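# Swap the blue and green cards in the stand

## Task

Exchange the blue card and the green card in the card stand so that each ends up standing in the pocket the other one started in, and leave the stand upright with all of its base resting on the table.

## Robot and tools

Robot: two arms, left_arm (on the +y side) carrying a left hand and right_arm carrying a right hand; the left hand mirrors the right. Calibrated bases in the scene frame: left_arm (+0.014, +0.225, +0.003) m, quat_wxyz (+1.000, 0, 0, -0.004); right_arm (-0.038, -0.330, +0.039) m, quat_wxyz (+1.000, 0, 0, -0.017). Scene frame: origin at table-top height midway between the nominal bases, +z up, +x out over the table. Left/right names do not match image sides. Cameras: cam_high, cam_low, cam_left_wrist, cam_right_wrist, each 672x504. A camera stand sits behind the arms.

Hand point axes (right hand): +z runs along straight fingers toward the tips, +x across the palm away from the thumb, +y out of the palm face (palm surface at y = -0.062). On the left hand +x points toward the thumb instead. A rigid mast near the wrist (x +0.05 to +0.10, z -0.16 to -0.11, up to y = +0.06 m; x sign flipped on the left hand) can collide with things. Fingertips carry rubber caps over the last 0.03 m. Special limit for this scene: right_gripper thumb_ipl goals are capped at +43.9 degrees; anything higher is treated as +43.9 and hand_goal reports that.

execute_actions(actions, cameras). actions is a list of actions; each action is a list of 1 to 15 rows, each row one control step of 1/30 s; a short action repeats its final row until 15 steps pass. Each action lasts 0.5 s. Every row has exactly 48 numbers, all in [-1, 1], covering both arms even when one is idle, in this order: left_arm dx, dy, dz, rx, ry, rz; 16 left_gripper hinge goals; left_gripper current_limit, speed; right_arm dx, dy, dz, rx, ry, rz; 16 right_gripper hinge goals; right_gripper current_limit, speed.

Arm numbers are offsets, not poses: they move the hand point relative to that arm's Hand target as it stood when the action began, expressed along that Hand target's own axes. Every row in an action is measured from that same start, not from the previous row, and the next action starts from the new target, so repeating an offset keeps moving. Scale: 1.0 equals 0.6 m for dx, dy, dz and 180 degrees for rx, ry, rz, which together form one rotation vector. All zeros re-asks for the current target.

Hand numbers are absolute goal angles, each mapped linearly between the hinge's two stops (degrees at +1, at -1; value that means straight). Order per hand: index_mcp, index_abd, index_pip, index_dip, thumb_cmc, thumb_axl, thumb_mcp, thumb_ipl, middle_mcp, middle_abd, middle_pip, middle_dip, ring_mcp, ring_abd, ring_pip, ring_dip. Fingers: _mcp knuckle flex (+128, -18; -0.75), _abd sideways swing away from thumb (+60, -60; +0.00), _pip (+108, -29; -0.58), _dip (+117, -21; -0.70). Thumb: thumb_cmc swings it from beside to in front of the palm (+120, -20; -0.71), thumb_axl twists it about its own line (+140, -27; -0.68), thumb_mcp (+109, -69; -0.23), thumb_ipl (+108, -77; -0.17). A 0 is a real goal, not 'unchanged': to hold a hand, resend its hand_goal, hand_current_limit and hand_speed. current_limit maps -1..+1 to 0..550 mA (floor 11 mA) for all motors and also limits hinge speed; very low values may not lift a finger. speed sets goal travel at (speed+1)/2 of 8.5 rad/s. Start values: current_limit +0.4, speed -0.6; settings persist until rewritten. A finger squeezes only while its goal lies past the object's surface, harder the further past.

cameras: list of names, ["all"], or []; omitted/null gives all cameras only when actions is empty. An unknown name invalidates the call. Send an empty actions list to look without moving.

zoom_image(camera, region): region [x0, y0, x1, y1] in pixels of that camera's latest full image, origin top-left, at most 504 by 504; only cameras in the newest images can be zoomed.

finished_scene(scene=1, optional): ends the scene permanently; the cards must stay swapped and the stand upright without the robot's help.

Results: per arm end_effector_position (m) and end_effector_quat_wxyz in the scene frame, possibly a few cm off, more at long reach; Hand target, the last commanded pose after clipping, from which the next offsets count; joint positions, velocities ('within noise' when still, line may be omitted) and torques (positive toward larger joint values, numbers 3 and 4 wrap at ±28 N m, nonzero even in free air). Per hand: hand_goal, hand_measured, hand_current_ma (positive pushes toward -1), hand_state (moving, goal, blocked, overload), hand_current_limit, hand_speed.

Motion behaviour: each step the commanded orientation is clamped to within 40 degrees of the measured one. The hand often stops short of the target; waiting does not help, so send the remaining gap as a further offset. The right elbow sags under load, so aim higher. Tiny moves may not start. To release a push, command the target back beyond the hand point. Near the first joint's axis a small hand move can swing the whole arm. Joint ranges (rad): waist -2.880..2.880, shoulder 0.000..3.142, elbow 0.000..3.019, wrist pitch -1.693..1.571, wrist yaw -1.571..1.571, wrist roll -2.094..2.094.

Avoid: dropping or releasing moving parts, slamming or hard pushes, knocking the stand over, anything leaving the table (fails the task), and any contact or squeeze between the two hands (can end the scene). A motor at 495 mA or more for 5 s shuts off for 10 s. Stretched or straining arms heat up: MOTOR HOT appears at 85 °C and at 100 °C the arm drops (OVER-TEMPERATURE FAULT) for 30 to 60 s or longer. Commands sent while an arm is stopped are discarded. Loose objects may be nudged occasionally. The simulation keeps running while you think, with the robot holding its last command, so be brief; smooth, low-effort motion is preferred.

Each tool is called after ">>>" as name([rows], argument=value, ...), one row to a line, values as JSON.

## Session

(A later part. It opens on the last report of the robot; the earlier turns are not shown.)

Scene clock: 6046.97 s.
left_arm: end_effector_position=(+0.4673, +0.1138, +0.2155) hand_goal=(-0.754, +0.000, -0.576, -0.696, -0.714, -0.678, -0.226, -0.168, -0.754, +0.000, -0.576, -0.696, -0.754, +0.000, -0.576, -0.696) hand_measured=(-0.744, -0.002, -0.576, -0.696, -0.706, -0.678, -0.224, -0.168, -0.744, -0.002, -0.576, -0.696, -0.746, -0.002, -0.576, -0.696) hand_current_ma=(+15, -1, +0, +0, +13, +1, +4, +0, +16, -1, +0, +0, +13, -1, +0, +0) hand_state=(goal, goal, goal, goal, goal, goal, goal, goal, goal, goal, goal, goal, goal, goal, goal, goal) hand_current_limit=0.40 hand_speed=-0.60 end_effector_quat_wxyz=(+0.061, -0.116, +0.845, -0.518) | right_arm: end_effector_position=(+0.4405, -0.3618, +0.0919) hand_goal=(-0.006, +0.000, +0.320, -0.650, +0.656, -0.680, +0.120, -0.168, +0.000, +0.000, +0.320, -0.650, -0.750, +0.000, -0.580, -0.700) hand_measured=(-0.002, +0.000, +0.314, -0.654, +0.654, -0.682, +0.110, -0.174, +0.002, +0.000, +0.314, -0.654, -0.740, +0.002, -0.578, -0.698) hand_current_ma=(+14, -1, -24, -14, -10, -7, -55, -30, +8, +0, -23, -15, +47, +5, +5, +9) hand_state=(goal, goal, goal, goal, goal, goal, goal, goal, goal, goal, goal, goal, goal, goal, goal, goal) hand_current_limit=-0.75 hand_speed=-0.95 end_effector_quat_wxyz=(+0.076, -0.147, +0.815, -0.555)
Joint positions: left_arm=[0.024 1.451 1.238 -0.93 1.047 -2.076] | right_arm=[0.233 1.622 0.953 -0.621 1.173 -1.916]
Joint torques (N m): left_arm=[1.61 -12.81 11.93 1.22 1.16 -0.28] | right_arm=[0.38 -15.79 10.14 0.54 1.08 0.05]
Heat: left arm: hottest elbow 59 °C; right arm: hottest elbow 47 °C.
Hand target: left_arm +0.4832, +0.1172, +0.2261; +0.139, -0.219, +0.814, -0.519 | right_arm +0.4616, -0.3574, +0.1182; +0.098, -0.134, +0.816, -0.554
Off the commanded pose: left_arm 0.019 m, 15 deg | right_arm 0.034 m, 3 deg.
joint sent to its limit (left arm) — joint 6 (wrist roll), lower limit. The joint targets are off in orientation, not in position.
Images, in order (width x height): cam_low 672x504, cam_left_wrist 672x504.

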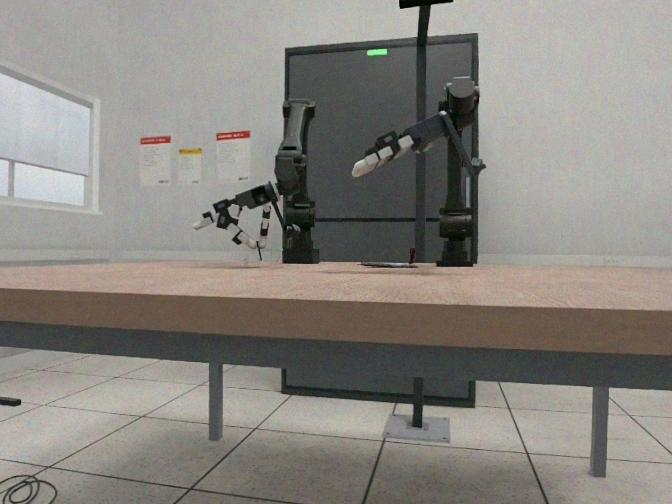

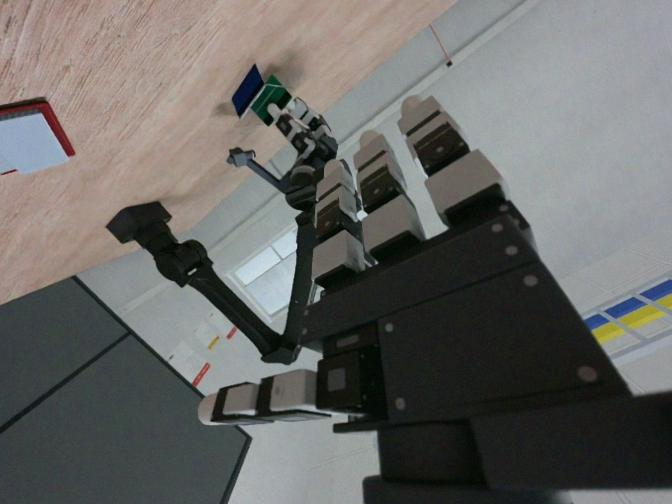

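>>> execute_actions([
  [[0,0,0,0,0,0,-0.754,0,-0.576,-0.696,-0.714,-0.678,-0.226,-0.168,-0.754,0,-0.576,-0.696,-0.754,0,-0.576,-0.696,0.4,-0.6,0,0,0,0,0,0,0.09,0,0.30,-0.66,0.657,-0.68,0.16,-0.168,0.09,0,0.30,-0.66,-0.75,0,-0.58,-0.7,-0.2,-0.93]],
], cameras=["cam_low","cam_left_wrist"])

>>> zoom_image(camera="cam_low", region=[240, 235, 285, 280])

>>> zoom_image(camera="cam_left_wrist", region=[235, 55, 325, 145])

Scene clock: 6060.47 s.
left_arm: end_effector_position=(+0.4673, +0.1138, +0.2155) hand_goal=(-0.754, +0.000, -0.576, -0.696, -0.714, -0.678, -0.226, -0.168, -0.754, +0.000, -0.576, -0.696, -0.754, +0.000, -0.576, -0.696) hand_measured=(-0.744, -0.002, -0.576, -0.696, -0.706, -0.678, -0.224, -0.168, -0.744, -0.002, -0.576, -0.696, -0.746, -0.002, -0.576, -0.696) hand_current_ma=(+15, -1, +0, +0, +13, +1, +4, +0, +16, -1, +0, +0, +13, -1, +0, +0) hand_state=(goal, goal, goal, goal, goal, goal, goal, goal, goal, goal, goal, goal, goal, goal, goal, goal) hand_current_limit=0.40 hand_speed=-0.60 end_effector_quat_wxyz=(+0.061, -0.116, +0.845, -0.518) | right_arm: end_effector_position=(+0.4405, -0.3618, +0.0919) hand_goal=(+0.090, +0.000, +0.300, -0.660, +0.656, -0.680, +0.160, -0.168, +0.090, +0.000, +0.300, -0.660, -0.750, +0.000, -0.580, -0.700) hand_measured=(+0.030, +0.000, +0.288, -0.664, +0.654, -0.682, +0.112, -0.184, +0.036, +0.000, +0.288, -0.666, -0.740, +0.002, -0.578, -0.698) hand_current_ma=(-220, -1, -53, -20, -11, -7, -220, -90, -220, +0, -48, -21, +47, +5, +5, +9) hand_state=(blocked, goal, goal, goal, goal, goal, blocked, goal, blocked, goal, goal, goal, goal, goal, goal, goal) hand_current_limit=-0.20 hand_speed=-0.93 end_effector_quat_wxyz=(+0.076, -0.147, +0.815, -0.555)
Joint positions: left_arm=[0.024 1.451 1.238 -0.93 1.047 -2.076] | right_arm=[0.233 1.622 0.953 -0.621 1.173 -1.916]
Joint torques (N m): left_arm=[1.55 -12.86 11.92 1.24 1.14 -0.28] | right_arm=[0.38 -15.79 10.14 0.47 1.08 0.06]
Heat: left arm: hottest elbow 59 °C; right arm: hottest elbow 47 °C.
Hand target: left_arm +0.4832, +0.1172, +0.2261; +0.139, -0.219, +0.814, -0.519 | right_arm +0.4616, -0.3574, +0.1182; +0.098, -0.134, +0.816, -0.554
Off the commanded pose: left_arm 0.019 m, 15 deg | right_arm 0.034 m, 3 deg.
joint sent to its limit (left arm) — joint 6 (wrist roll), lower limit. The joint targets are off in orientation, not in position.
Images, in order (width x height): cam_low 672x504, cam_left_wrist 672x504.

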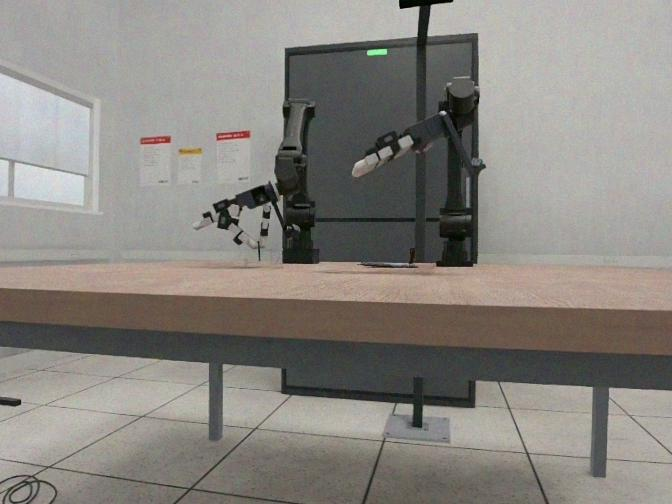

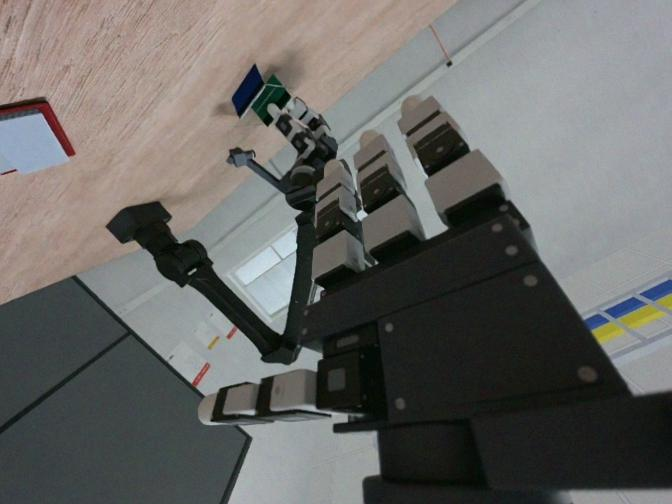

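Scaled by 11.200 from the camera's 672x504 image, which has a finer 960x720 frame.

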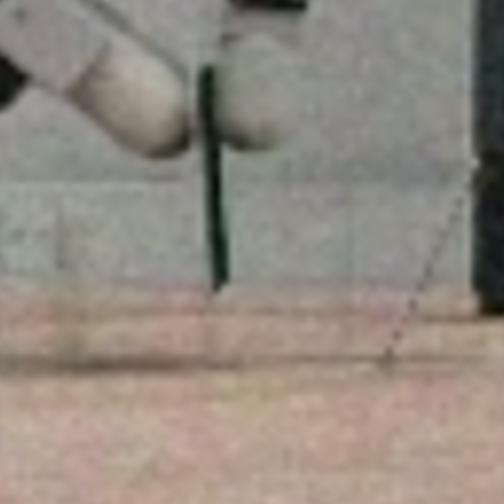

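Scaled by 5.600 from the camera's 672x504 image, which has a finer 960x720 frame.

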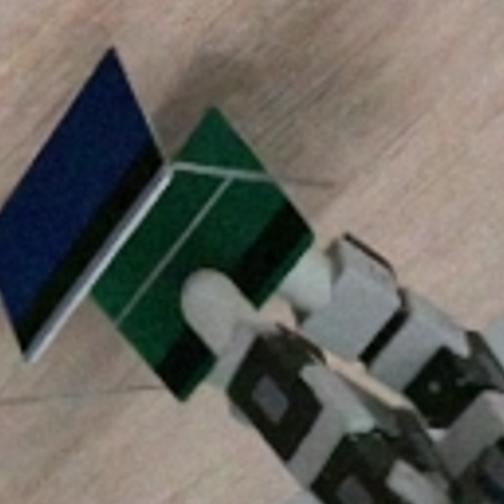

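>>> execute_actions([
  [[0,0,0,0,0,0,-0.754,0,-0.576,-0.696,-0.714,-0.678,-0.226,-0.168,-0.754,0,-0.576,-0.696,-0.754,0,-0.576,-0.696,0.4,-0.6,-0.0018,-0.0235,-0.0087,0,0,0,0.12,0,0.30,-0.66,0.657,-0.68,0.16,-0.168,0.12,0,0.30,-0.66,-0.75,0,-0.58,-0.7,-0.2,-0.93]],
], cameras=["cam_low","cam_left_wrist"])

>>> zoom_image(camera="cam_low", region=[235, 225, 290, 280])

>>> zoom_image(camera="cam_left_wrist", region=[235, 55, 325, 145])

Scene clock: 6075.83 s.
left_arm: end_effector_position=(+0.4673, +0.1138, +0.2155) hand_goal=(-0.754, +0.000, -0.576, -0.696, -0.714, -0.678, -0.226, -0.168, -0.754, +0.000, -0.576, -0.696, -0.754, +0.000, -0.576, -0.696) hand_measured=(-0.744, -0.002, -0.576, -0.696, -0.706, -0.678, -0.224, -0.168, -0.744, -0.002, -0.576, -0.696, -0.746, -0.002, -0.576, -0.696) hand_current_ma=(+15, -1, +0, +0, +13, +1, +4, +0, +16, -1, +0, +0, +13, -1, +0, +0) hand_state=(goal, goal, goal, goal, goal, goal, goal, goal, goal, goal, goal, goal, goal, goal, goal, goal) hand_current_limit=0.40 hand_speed=-0.60 end_effector_quat_wxyz=(+0.061, -0.116, +0.845, -0.518) | right_arm: end_effector_position=(+0.4420, -0.3615, +0.1072) hand_goal=(+0.120, +0.000, +0.300, -0.660, +0.656, -0.680, +0.160, -0.168, +0.120, +0.000, +0.300, -0.660, -0.750, +0.000, -0.580, -0.700) hand_measured=(+0.030, +0.000, +0.286, -0.666, +0.654, -0.682, +0.112, -0.184, +0.040, +0.000, +0.288, -0.666, -0.740, +0.002, -0.578, -0.698) hand_current_ma=(-220, -1, -64, -27, -11, -7, -220, -94, -220, +0, -49, -22, +47, +5, +5, +9) hand_state=(blocked, goal, goal, goal, goal, goal, blocked, goal, blocked, goal, goal, goal, goal, goal, goal, goal) hand_current_limit=-0.20 hand_speed=-0.93 end_effector_quat_wxyz=(+0.077, -0.147, +0.815, -0.555)
Joint positions: left_arm=[0.024 1.451 1.238 -0.93 1.047 -2.076] | right_arm=[0.233 1.598 0.972 -0.661 1.172 -1.918]
Joint torques (N m): left_arm=[1.55 -12.86 11.9 1.24 1.15 -0.28] | right_arm=[0.26 -15.38 10.44 0.62 1.07 0.06]
Heat: left arm: hottest elbow 59 °C; right arm: hottest elbow 48 °C.
Hand target: left_arm +0.4832, +0.1172, +0.2261; +0.139, -0.219, +0.814, -0.519 | right_arm +0.4624, -0.3574, +0.1331; +0.098, -0.134, +0.816, -0.554
Off the commanded pose: left_arm 0.019 m, 15 deg | right_arm 0.033 m, 3 deg.
joint sent to its limit (left arm) — joint 6 (wrist roll), lower limit. The joint targets are off in orientation, not in position.
Images, in order (width x height): cam_low 672x504, cam_left_wrist 672x504.

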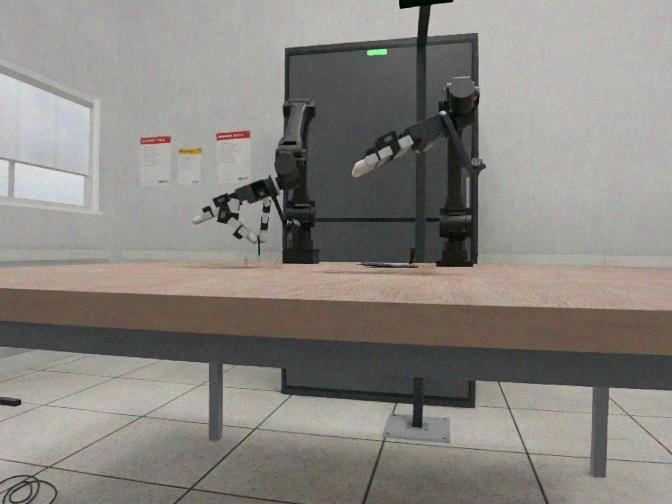

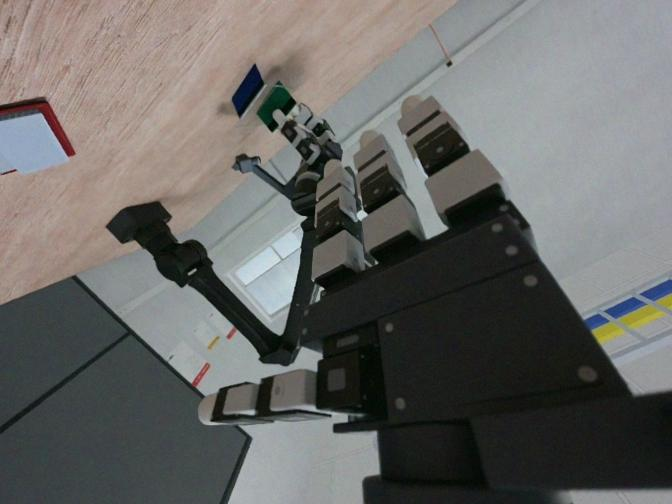

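Scaled by 9.164 from the camera's 672x504 image, which has a finer 960x720 frame.

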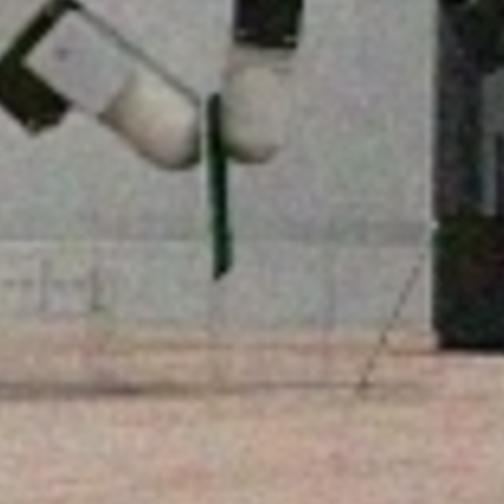

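Scaled by 5.600 from the camera's 672x504 image, which has a finer 960x720 frame.

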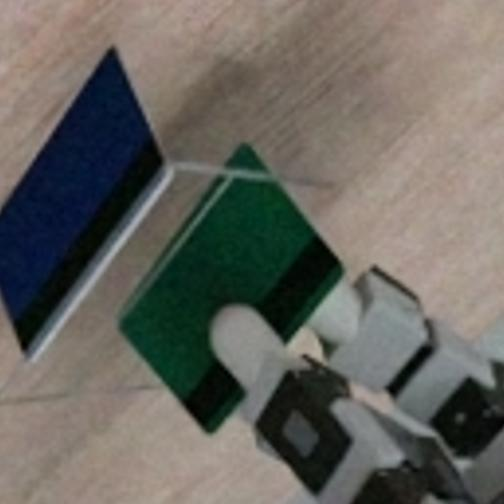

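>>> execute_actions([
  [[0,0,0,0,0,0,-0.754,0,-0.576,-0.696,-0.714,-0.678,-0.226,-0.168,-0.754,0,-0.576,-0.696,-0.754,0,-0.576,-0.696,0.4,-0.6,-0.0005,-0.0217,-0.0084,0,0,0,0.12,0,0.30,-0.66,0.657,-0.68,0.16,-0.168,0.12,0,0.30,-0.66,-0.75,0,-0.58,-0.7,-0.2,-0.93]],
  [[0,0,0,0,0,0,-0.754,0,-0.576,-0.696,-0.714,-0.678,-0.226,-0.168,-0.754,0,-0.576,-0.696,-0.754,0,-0.576,-0.696,0.4,-0.6,-0.0005,-0.0217,-0.0084,0,0,0,0.12,0,0.30,-0.66,0.657,-0.68,0.16,-0.168,0.12,0,0.30,-0.66,-0.75,0,-0.58,-0.7,-0.2,-0.93]],
], cameras=["cam_low","cam_left_wrist","cam_high"])

>>> zoom_image(camera="cam_low", region=[230, 220, 290, 280])

>>> zoom_image(camera="cam_left_wrist", region=[225, 50, 325, 150])

>>> zoom_image(camera="cam_high", region=[160, 215, 240, 295])

Scene clock: 6097.07 s.
left_arm: end_effector_position=(+0.4673, +0.1138, +0.2155) hand_goal=(-0.754, +0.000, -0.576, -0.696, -0.714, -0.678, -0.226, -0.168, -0.754, +0.000, -0.576, -0.696, -0.754, +0.000, -0.576, -0.696) hand_measured=(-0.744, -0.002, -0.576, -0.696, -0.706, -0.678, -0.224, -0.168, -0.744, -0.002, -0.576, -0.696, -0.746, -0.002, -0.576, -0.696) hand_current_ma=(+15, -1, +0, +0, +13, +1, +4, +0, +16, -1, +0, +0, +13, -1, +0, +0) hand_state=(goal, goal, goal, goal, goal, goal, goal, goal, goal, goal, goal, goal, goal, goal, goal, goal) hand_current_limit=0.40 hand_speed=-0.60 end_effector_quat_wxyz=(+0.061, -0.116, +0.845, -0.518) | right_arm: end_effector_position=(+0.4435, -0.3612, +0.1337) hand_goal=(+0.120, +0.000, +0.300, -0.660, +0.656, -0.680, +0.160, -0.168, +0.120, +0.000, +0.300, -0.660, -0.750, +0.000, -0.580, -0.700) hand_measured=(+0.030, +0.000, +0.284, -0.666, +0.654, -0.682, +0.112, -0.184, +0.042, +0.000, +0.288, -0.666, -0.740, +0.002, -0.578, -0.698) hand_current_ma=(-220, -1, -66, -28, -12, -7, -220, -94, -220, +0, -49, -22, +47, +5, +5, +9) hand_state=(blocked, goal, goal, goal, goal, goal, blocked, goal, blocked, goal, goal, goal, goal, goal, goal, goal) hand_current_limit=-0.20 hand_speed=-0.93 end_effector_quat_wxyz=(+0.077, -0.148, +0.815, -0.555)
Joint positions: left_arm=[0.024 1.451 1.238 -0.93 1.047 -2.076] | right_arm=[0.233 1.56 1.01 -0.737 1.172 -1.919]
Joint torques (N m): left_arm=[1.67 -12.81 11.92 1.22 1.15 -0.28] | right_arm=[0.32 -15.27 10.82 0.51 1.07 0.06]
Heat: left arm: hottest elbow 59 °C; right arm: hottest elbow 52 °C.
Hand target: left_arm +0.4832, +0.1172, +0.2261; +0.139, -0.219, +0.814, -0.519 | right_arm +0.4628, -0.3575, +0.1610; +0.098, -0.134, +0.816, -0.554
Off the commanded pose: left_arm 0.019 m, 15 deg | right_arm 0.034 m, 3 deg.
joint sent to its limit (left arm) — joint 6 (wrist roll), lower limit. The joint targets are off in orientation, not in position.
Images, in order (width x height): cam_high 672x504, cam_low 672x504, cam_left_wrist 672x504.

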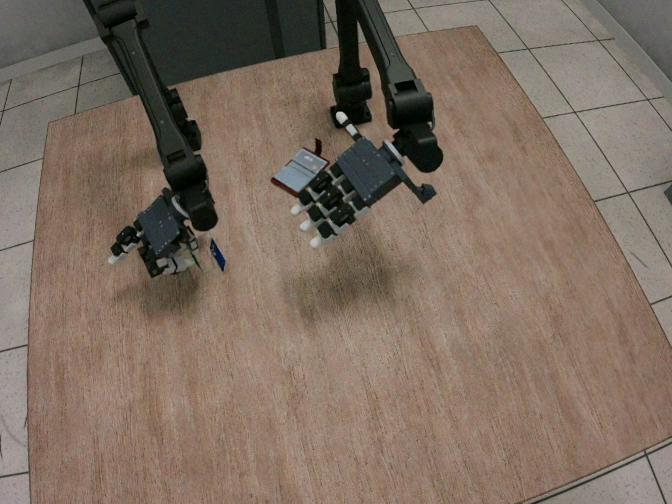

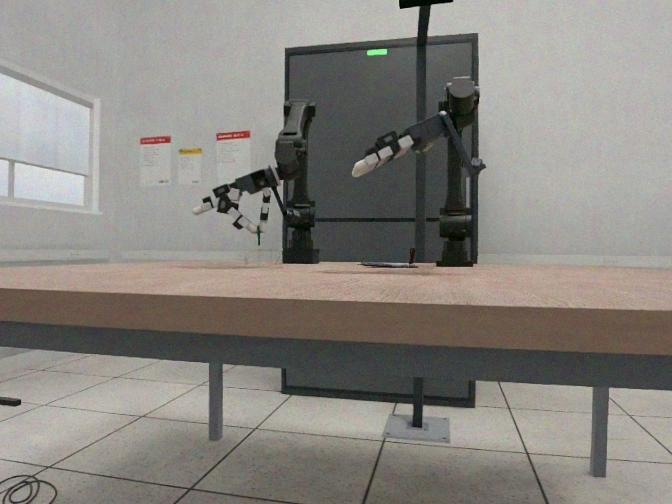

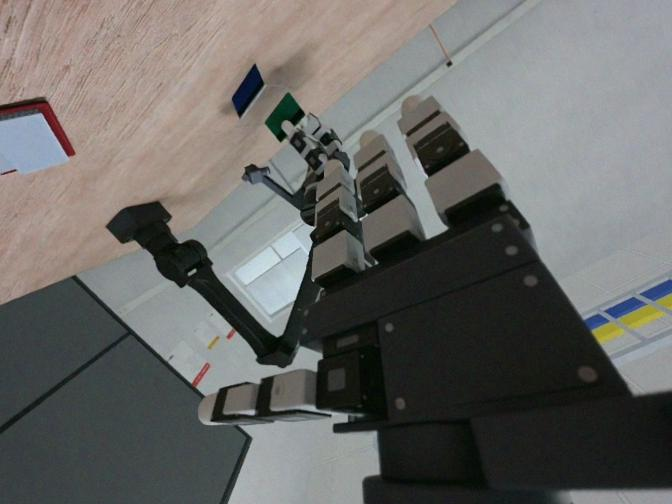

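Scaled by 8.400 from the camera's 672x504 image, which has a finer 960x720 frame.

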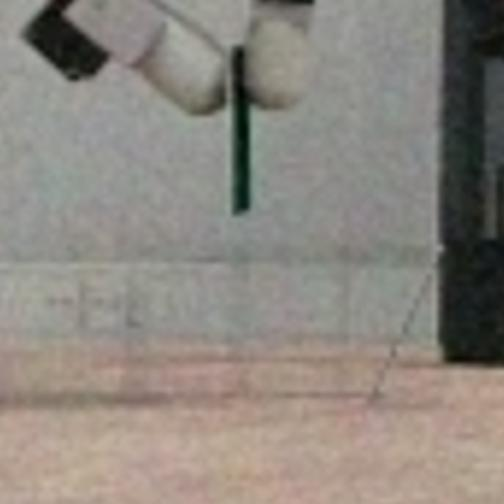

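Scaled by 5.040 from the camera's 672x504 image, which has a finer 960x720 frame.

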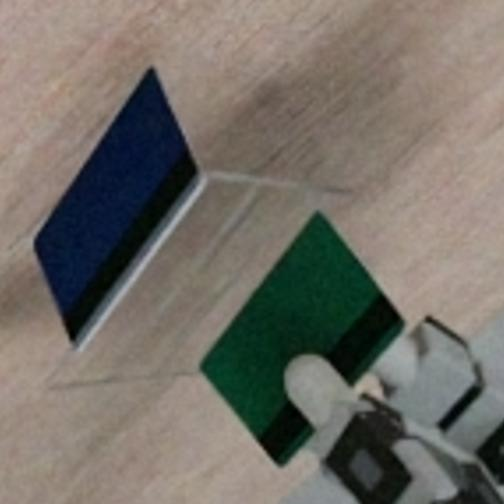

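Scaled by 6.300 from the camera's 672x504 image, which has a finer 960x720 frame.

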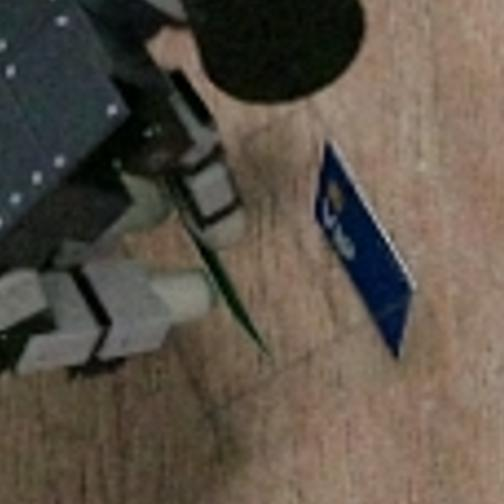

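>>> execute_actions([
  [[0,0,0,0,0,0,-0.754,0,-0.576,-0.696,-0.714,-0.678,-0.226,-0.168,-0.754,0,-0.576,-0.696,-0.754,0,-0.576,-0.696,0.4,-0.6,0.0205,-0.0145,0.036,0,0,0,0.12,0,0.30,-0.66,0.657,-0.68,0.16,-0.168,0.12,0,0.30,-0.66,-0.75,0,-0.58,-0.7,-0.2,-0.93]],
], cameras=["cam_low","cam_left_wrist","cam_high"])

>>> zoom_image(camera="cam_low", region=[230, 220, 290, 280])

>>> zoom_image(camera="cam_left_wrist", region=[225, 50, 325, 150])

>>> zoom_image(camera="cam_high", region=[160, 215, 240, 295])

Scene clock: 6135.07 s.
left_arm: end_effector_position=(+0.4673, +0.1138, +0.2155) hand_goal=(-0.754, +0.000, -0.576, -0.696, -0.714, -0.678, -0.226, -0.168, -0.754, +0.000, -0.576, -0.696, -0.754, +0.000, -0.576, -0.696) hand_measured=(-0.744, -0.002, -0.576, -0.696, -0.706, -0.678, -0.224, -0.168, -0.744, -0.002, -0.576, -0.696, -0.746, -0.002, -0.576, -0.696) hand_current_ma=(+15, -1, +0, +0, +13, +1, +4, +0, +16, -1, +0, +0, +13, -1, +0, +0) hand_state=(goal, goal, goal, goal, goal, goal, goal, goal, goal, goal, goal, goal, goal, goal, goal, goal) hand_current_limit=0.40 hand_speed=-0.60 end_effector_quat_wxyz=(+0.061, -0.116, +0.845, -0.518) | right_arm: end_effector_position=(+0.4536, -0.3824, +0.1497) hand_goal=(+0.120, +0.000, +0.300, -0.660, +0.656, -0.680, +0.160, -0.168, +0.120, +0.000, +0.300, -0.660, -0.750, +0.000, -0.580, -0.700) hand_measured=(+0.030, +0.000, +0.284, -0.666, +0.654, -0.682, +0.112, -0.184, +0.042, +0.000, +0.288, -0.666, -0.740, +0.002, -0.578, -0.698) hand_current_ma=(-220, -1, -66, -28, -12, -7, -220, -94, -220, +0, -49, -22, +47, +5, +5, +9) hand_state=(blocked, goal, goal, goal, goal, goal, blocked, goal, blocked, goal, goal, goal, goal, goal, goal, goal) hand_current_limit=-0.20 hand_speed=-0.93 end_effector_quat_wxyz=(+0.085, -0.142, +0.816, -0.554)
Joint positions: left_arm=[0.024 1.451 1.238 -0.93 1.047 -2.076] | right_arm=[0.18 1.529 1.01 -0.636 1.153 -2.041]
Joint torques (N m): left_arm=[1.49 -12.81 11.89 1.22 1.14 -0.29] | right_arm=[0.03 -15.21 7.77 1.73 0.93 0]
Heat: left arm: hottest elbow 59 °C; right arm: hottest elbow 56 °C.
Hand target: left_arm +0.4832, +0.1172, +0.2261; +0.139, -0.219, +0.814, -0.519 | right_arm +0.4588, -0.3834, +0.1610; +0.098, -0.134, +0.816, -0.554
Off the commanded pose: left_arm 0.019 m, 15 deg | right_arm 0.013 m, 2 deg.
joint sent to its limit (left arm) — joint 6 (wrist roll), lower limit. The joint targets are off in orientation, not in position.
Images, in order (width x height): cam_high 672x504, cam_low 672x504, cam_left_wrist 672x504.

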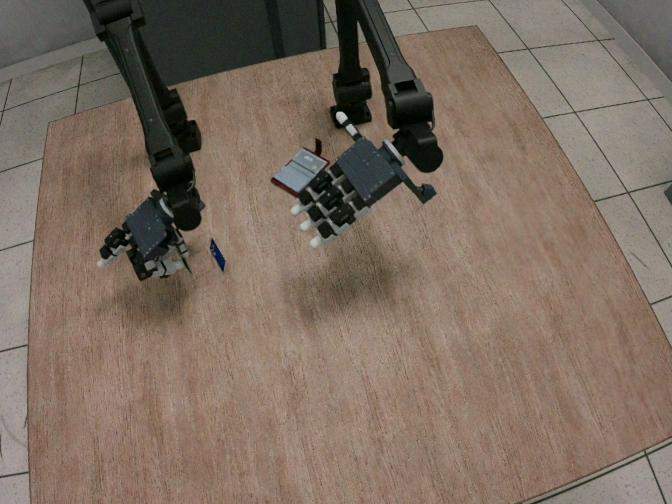

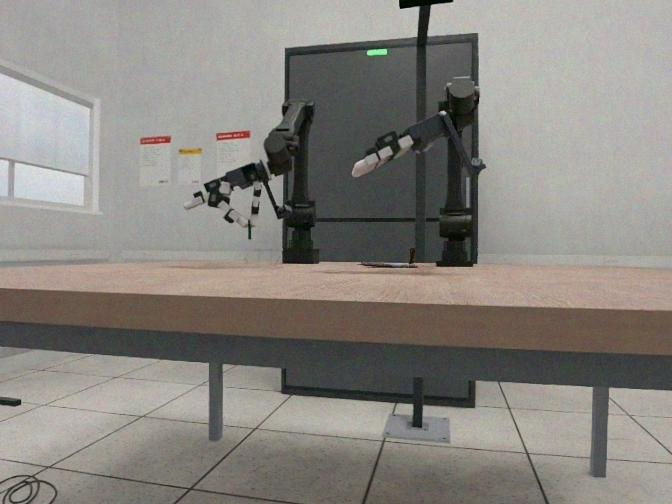

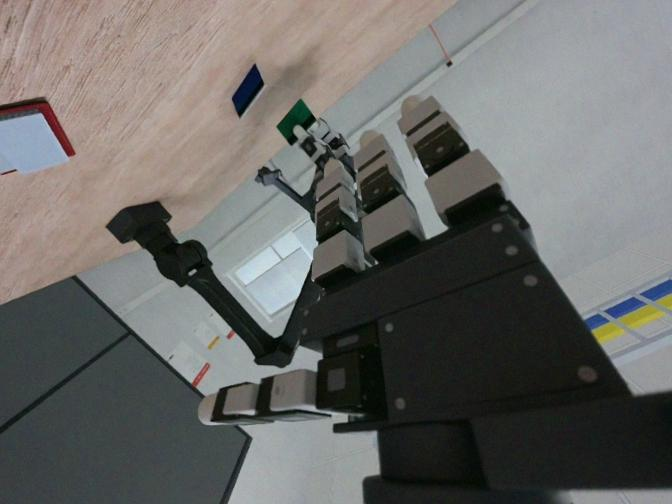

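Scaled by 8.400 from the camera's 672x504 image, which has a finer 960x720 frame.

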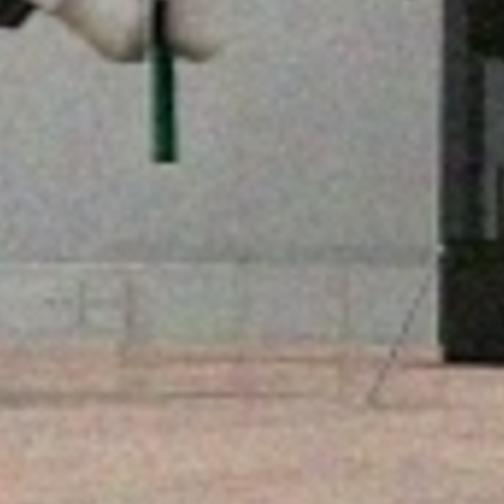

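Scaled by 5.040 from the camera's 672x504 image, which has a finer 960x720 frame.

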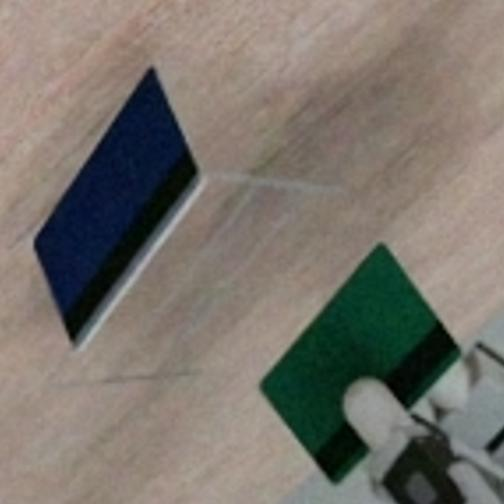

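Scaled by 6.300 from the camera's 672x504 image, which has a finer 960x720 frame.

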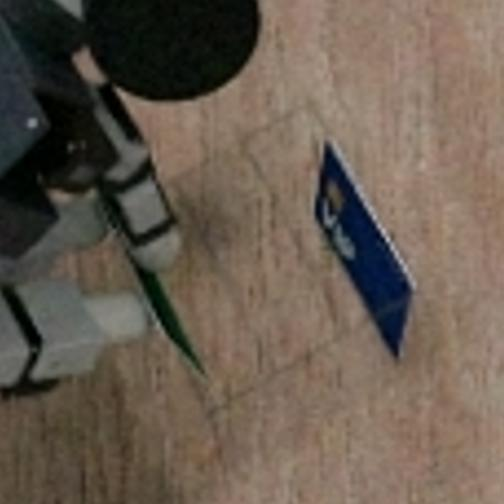

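>>> execute_actions([
  [[0,0,0,0,0,0,-0.754,0,-0.576,-0.696,-0.714,-0.678,-0.226,-0.168,-0.754,0,-0.576,-0.696,-0.754,0,-0.576,-0.696,0.4,-0.6,0.0147,0.035,0.0085,0,0,0,0.12,0,0.30,-0.66,0.657,-0.68,0.16,-0.168,0.12,0,0.30,-0.66,-0.75,0,-0.58,-0.7,-0.2,-0.93]],
  [[0,0,0,0,0,0,-0.754,0,-0.576,-0.696,-0.714,-0.678,-0.226,-0.168,-0.754,0,-0.576,-0.696,-0.754,0,-0.576,-0.696,0.4,-0.6,0.0147,0.028,0.0058,0,0,0,0.12,0,0.30,-0.66,0.657,-0.68,0.16,-0.168,0.12,0,0.30,-0.66,-0.75,0,-0.58,-0.7,-0.2,-0.93]],
], cameras=["cam_low","cam_left_wrist","cam_high"])

>>> zoom_image(camera="cam_low", region=[230, 220, 290, 280])

>>> zoom_image(camera="cam_left_wrist", region=[225, 50, 325, 150])

>>> zoom_image(camera="cam_high", region=[160, 215, 240, 295])

Scene clock: 6166.53 s.
left_arm: end_effector_position=(+0.4673, +0.1138, +0.2155) hand_goal=(-0.754, +0.000, -0.576, -0.696, -0.714, -0.678, -0.226, -0.168, -0.754, +0.000, -0.576, -0.696, -0.754, +0.000, -0.576, -0.696) hand_measured=(-0.744, -0.002, -0.576, -0.696, -0.706, -0.678, -0.224, -0.168, -0.744, -0.002, -0.576, -0.696, -0.746, -0.002, -0.576, -0.696) hand_current_ma=(+15, -1, +0, +0, +13, +1, +4, +0, +16, -1, +0, +0, +13, -1, +0, +0) hand_state=(goal, goal, goal, goal, goal, goal, goal, goal, goal, goal, goal, goal, goal, goal, goal, goal) hand_current_limit=0.40 hand_speed=-0.60 end_effector_quat_wxyz=(+0.061, -0.116, +0.845, -0.518) | right_arm: end_effector_position=(+0.4395, -0.3845, +0.1227) hand_goal=(+0.120, +0.000, +0.300, -0.660, +0.656, -0.680, +0.160, -0.168, +0.120, +0.000, +0.300, -0.660, -0.750, +0.000, -0.580, -0.700) hand_measured=(+0.030, +0.000, +0.284, -0.666, +0.654, -0.682, +0.112, -0.184, +0.042, +0.000, +0.288, -0.666, -0.740, +0.002, -0.578, -0.698) hand_current_ma=(-220, -1, -66, -28, -12, -7, -220, -94, -220, +0, -49, -22, +47, +5, +5, +9) hand_state=(blocked, goal, goal, goal, goal, goal, blocked, goal, blocked, goal, goal, goal, goal, goal, goal, goal) hand_current_limit=-0.20 hand_speed=-0.93 end_effector_quat_wxyz=(+0.092, -0.137, +0.816, -0.554)
Joint positions: left_arm=[0.024 1.451 1.238 -0.93 1.047 -2.076] | right_arm=[0.18 1.529 0.923 -0.531 1.153 -2.041]
Joint torques (N m): left_arm=[1.55 -12.81 11.95 1.24 1.15 -0.28] | right_arm=[0.44 -13.39 6.56 1.76 1 0.15]
Heat: left arm: hottest elbow 59 °C; right arm: hottest elbow 51 °C.
Hand target: left_arm +0.4832, +0.1172, +0.2261; +0.139, -0.219, +0.814, -0.519 | right_arm +0.4405, -0.3835, +0.1225; +0.098, -0.134, +0.816, -0.554
Off the commanded pose: left_arm 0.019 m, 15 deg | right_arm 0.002 m, 1 deg.
joint sent to its limit (left arm) — joint 6 (wrist roll), lower limit. The joint targets are off in orientation, not in position.
Images, in order (width x height): cam_high 672x504, cam_low 672x504, cam_left_wrist 672x504.

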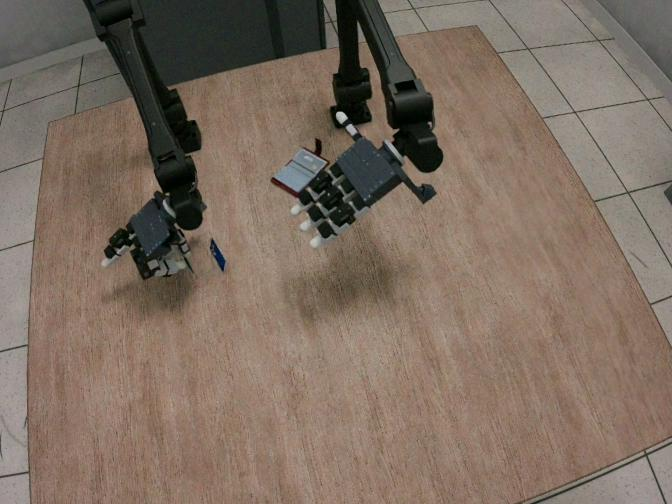

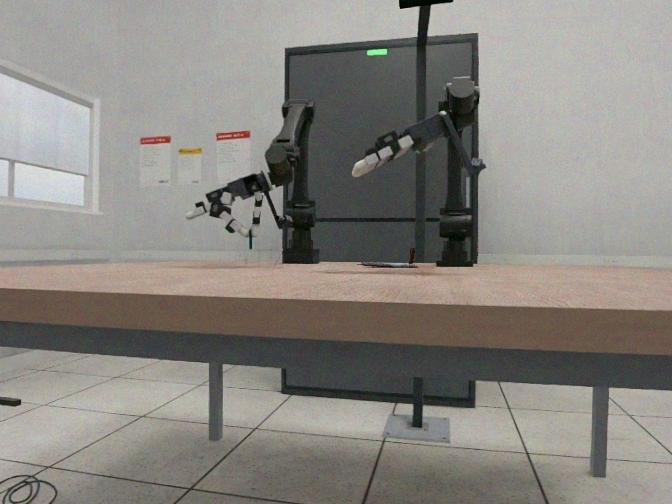

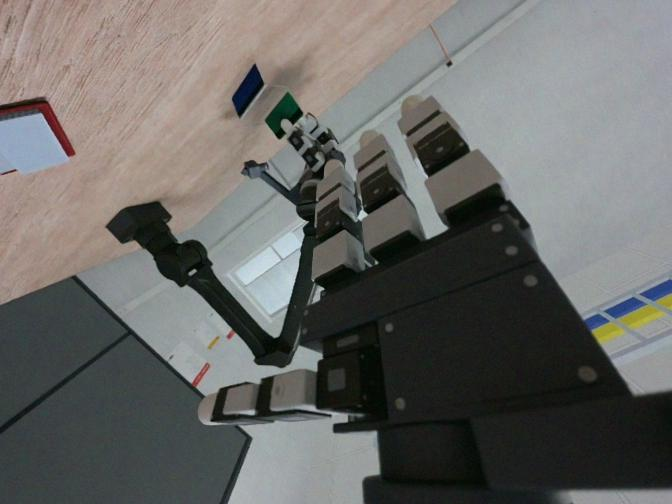

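Scaled by 8.400 from the camera's 672x504 image, which has a finer 960x720 frame.

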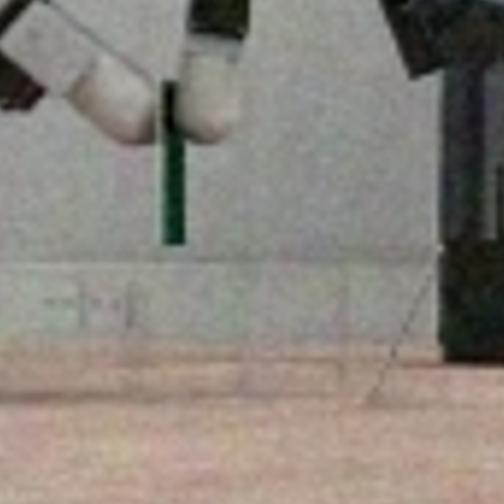

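Scaled by 5.040 from the camera's 672x504 image, which has a finer 960x720 frame.

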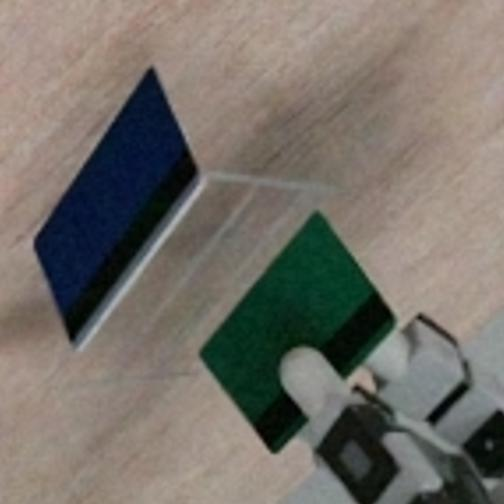

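Scaled by 6.300 from the camera's 672x504 image, which has a finer 960x720 frame.

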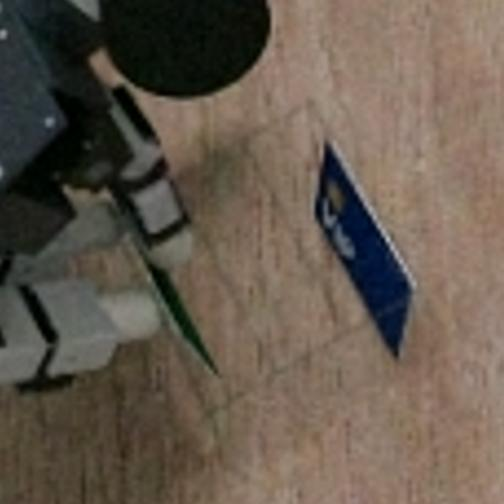

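>>> execute_actions([
  [[0,0,0,0,0,0,-0.754,0,-0.576,-0.696,-0.714,-0.678,-0.226,-0.168,-0.754,0,-0.576,-0.696,-0.754,0,-0.576,-0.696,0.4,-0.6,0.002,0.0385,0.0142,0,0,0,0.12,0,0.30,-0.66,0.657,-0.68,0.16,-0.168,0.12,0,0.30,-0.66,-0.75,0,-0.58,-0.7,-0.2,-0.93]],
], cameras=["cam_low","cam_left_wrist","cam_high"])

>>> zoom_image(camera="cam_low", region=[230, 220, 290, 280])

>>> zoom_image(camera="cam_left_wrist", region=[225, 50, 325, 150])

Scene clock: 6182.93 s.
left_arm: end_effector_position=(+0.4673, +0.1138, +0.2155) hand_goal=(-0.754, +0.000, -0.576, -0.696, -0.714, -0.678, -0.226, -0.168, -0.754, +0.000, -0.576, -0.696, -0.754, +0.000, -0.576, -0.696) hand_measured=(-0.744, -0.002, -0.576, -0.696, -0.706, -0.678, -0.224, -0.168, -0.744, -0.002, -0.576, -0.696, -0.746, -0.002, -0.576, -0.696) hand_current_ma=(+15, -1, +0, +0, +13, +1, +4, +0, +16, -1, +0, +0, +13, -1, +0, +0) hand_state=(goal, goal, goal, goal, goal, goal, goal, goal, goal, goal, goal, goal, goal, goal, goal, goal) hand_current_limit=0.40 hand_speed=-0.60 end_effector_quat_wxyz=(+0.061, -0.116, +0.845, -0.518) | right_arm: end_effector_position=(+0.4391, -0.3845, +0.1054) hand_goal=(+0.120, +0.000, +0.300, -0.660, +0.656, -0.680, +0.160, -0.168, +0.120, +0.000, +0.300, -0.660, -0.750, +0.000, -0.580, -0.700) hand_measured=(+0.030, +0.000, +0.284, -0.666, +0.654, -0.682, +0.112, -0.184, +0.042, +0.000, +0.288, -0.666, -0.740, +0.002, -0.578, -0.698) hand_current_ma=(-220, -1, -66, -28, -12, -7, -220, -94, -220, +0, -49, -22, +47, +5, +5, +9) hand_state=(blocked, goal, goal, goal, goal, goal, blocked, goal, blocked, goal, goal, goal, goal, goal, goal, goal) hand_current_limit=-0.20 hand_speed=-0.93 end_effector_quat_wxyz=(+0.098, -0.133, +0.816, -0.554)
Joint positions: left_arm=[0.024 1.451 1.238 -0.93 1.047 -2.076] | right_arm=[0.18 1.553 0.891 -0.461 1.153 -2.041]
Joint torques (N m): left_arm=[1.61 -12.92 11.9 1.24 1.14 -0.28] | right_arm=[0.5 -11.87 6.3 1.76 1.01 0.18]
Heat: left arm: hottest elbow 59 °C; right arm: hottest elbow 48 °C.
Hand target: left_arm +0.4832, +0.1172, +0.2261; +0.139, -0.219, +0.814, -0.519 | right_arm +0.4395, -0.3833, +0.0978; +0.098, -0.134, +0.816, -0.554
Off the commanded pose: left_arm 0.019 m, 15 deg | right_arm 0.008 m, 0 deg.
joint sent to its limit (left arm) — joint 6 (wrist roll), lower limit. The joint targets are off in orientation, not in position.
Images, in order (width x height): cam_high 672x504, cam_low 672x504, cam_left_wrist 672x504.

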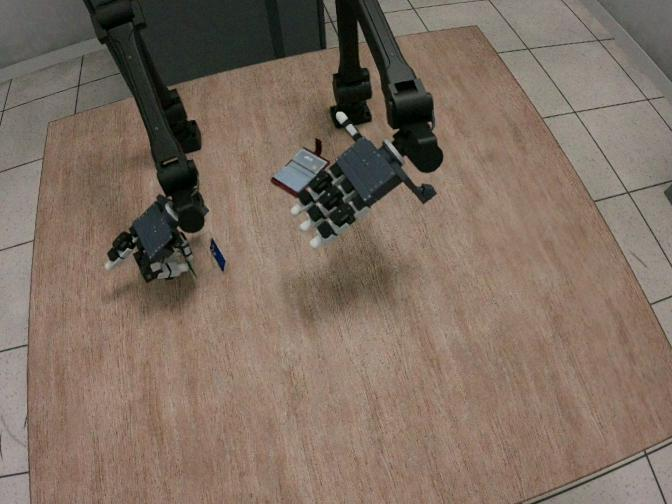

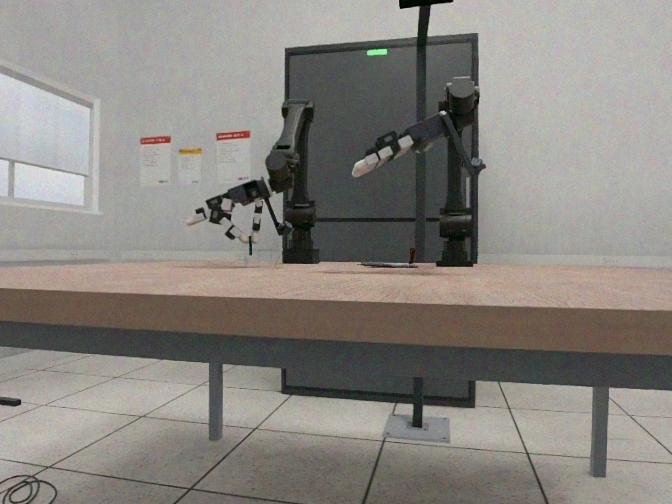

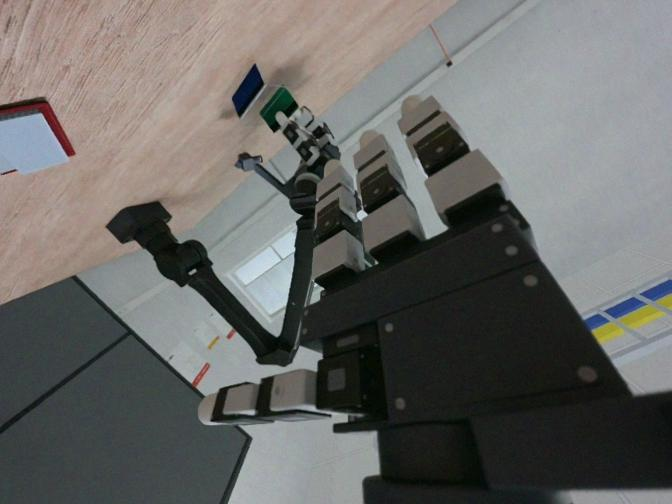

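Scaled by 8.400 from the camera's 672x504 image, which has a finer 960x720 frame.

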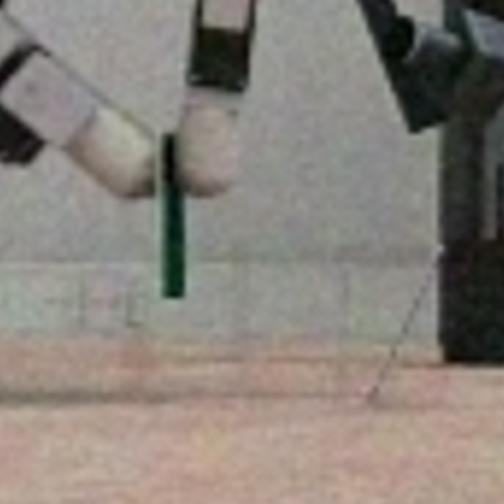

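Scaled by 5.040 from the camera's 672x504 image, which has a finer 960x720 frame.

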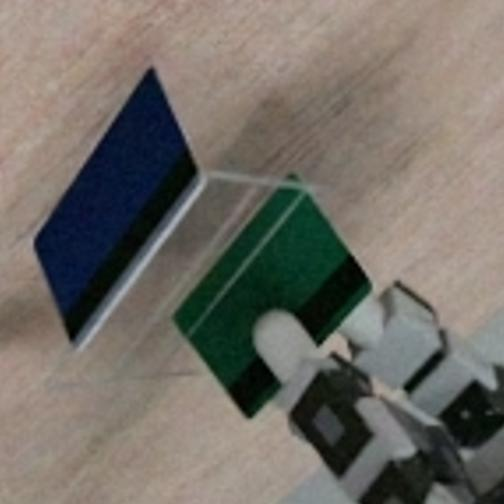

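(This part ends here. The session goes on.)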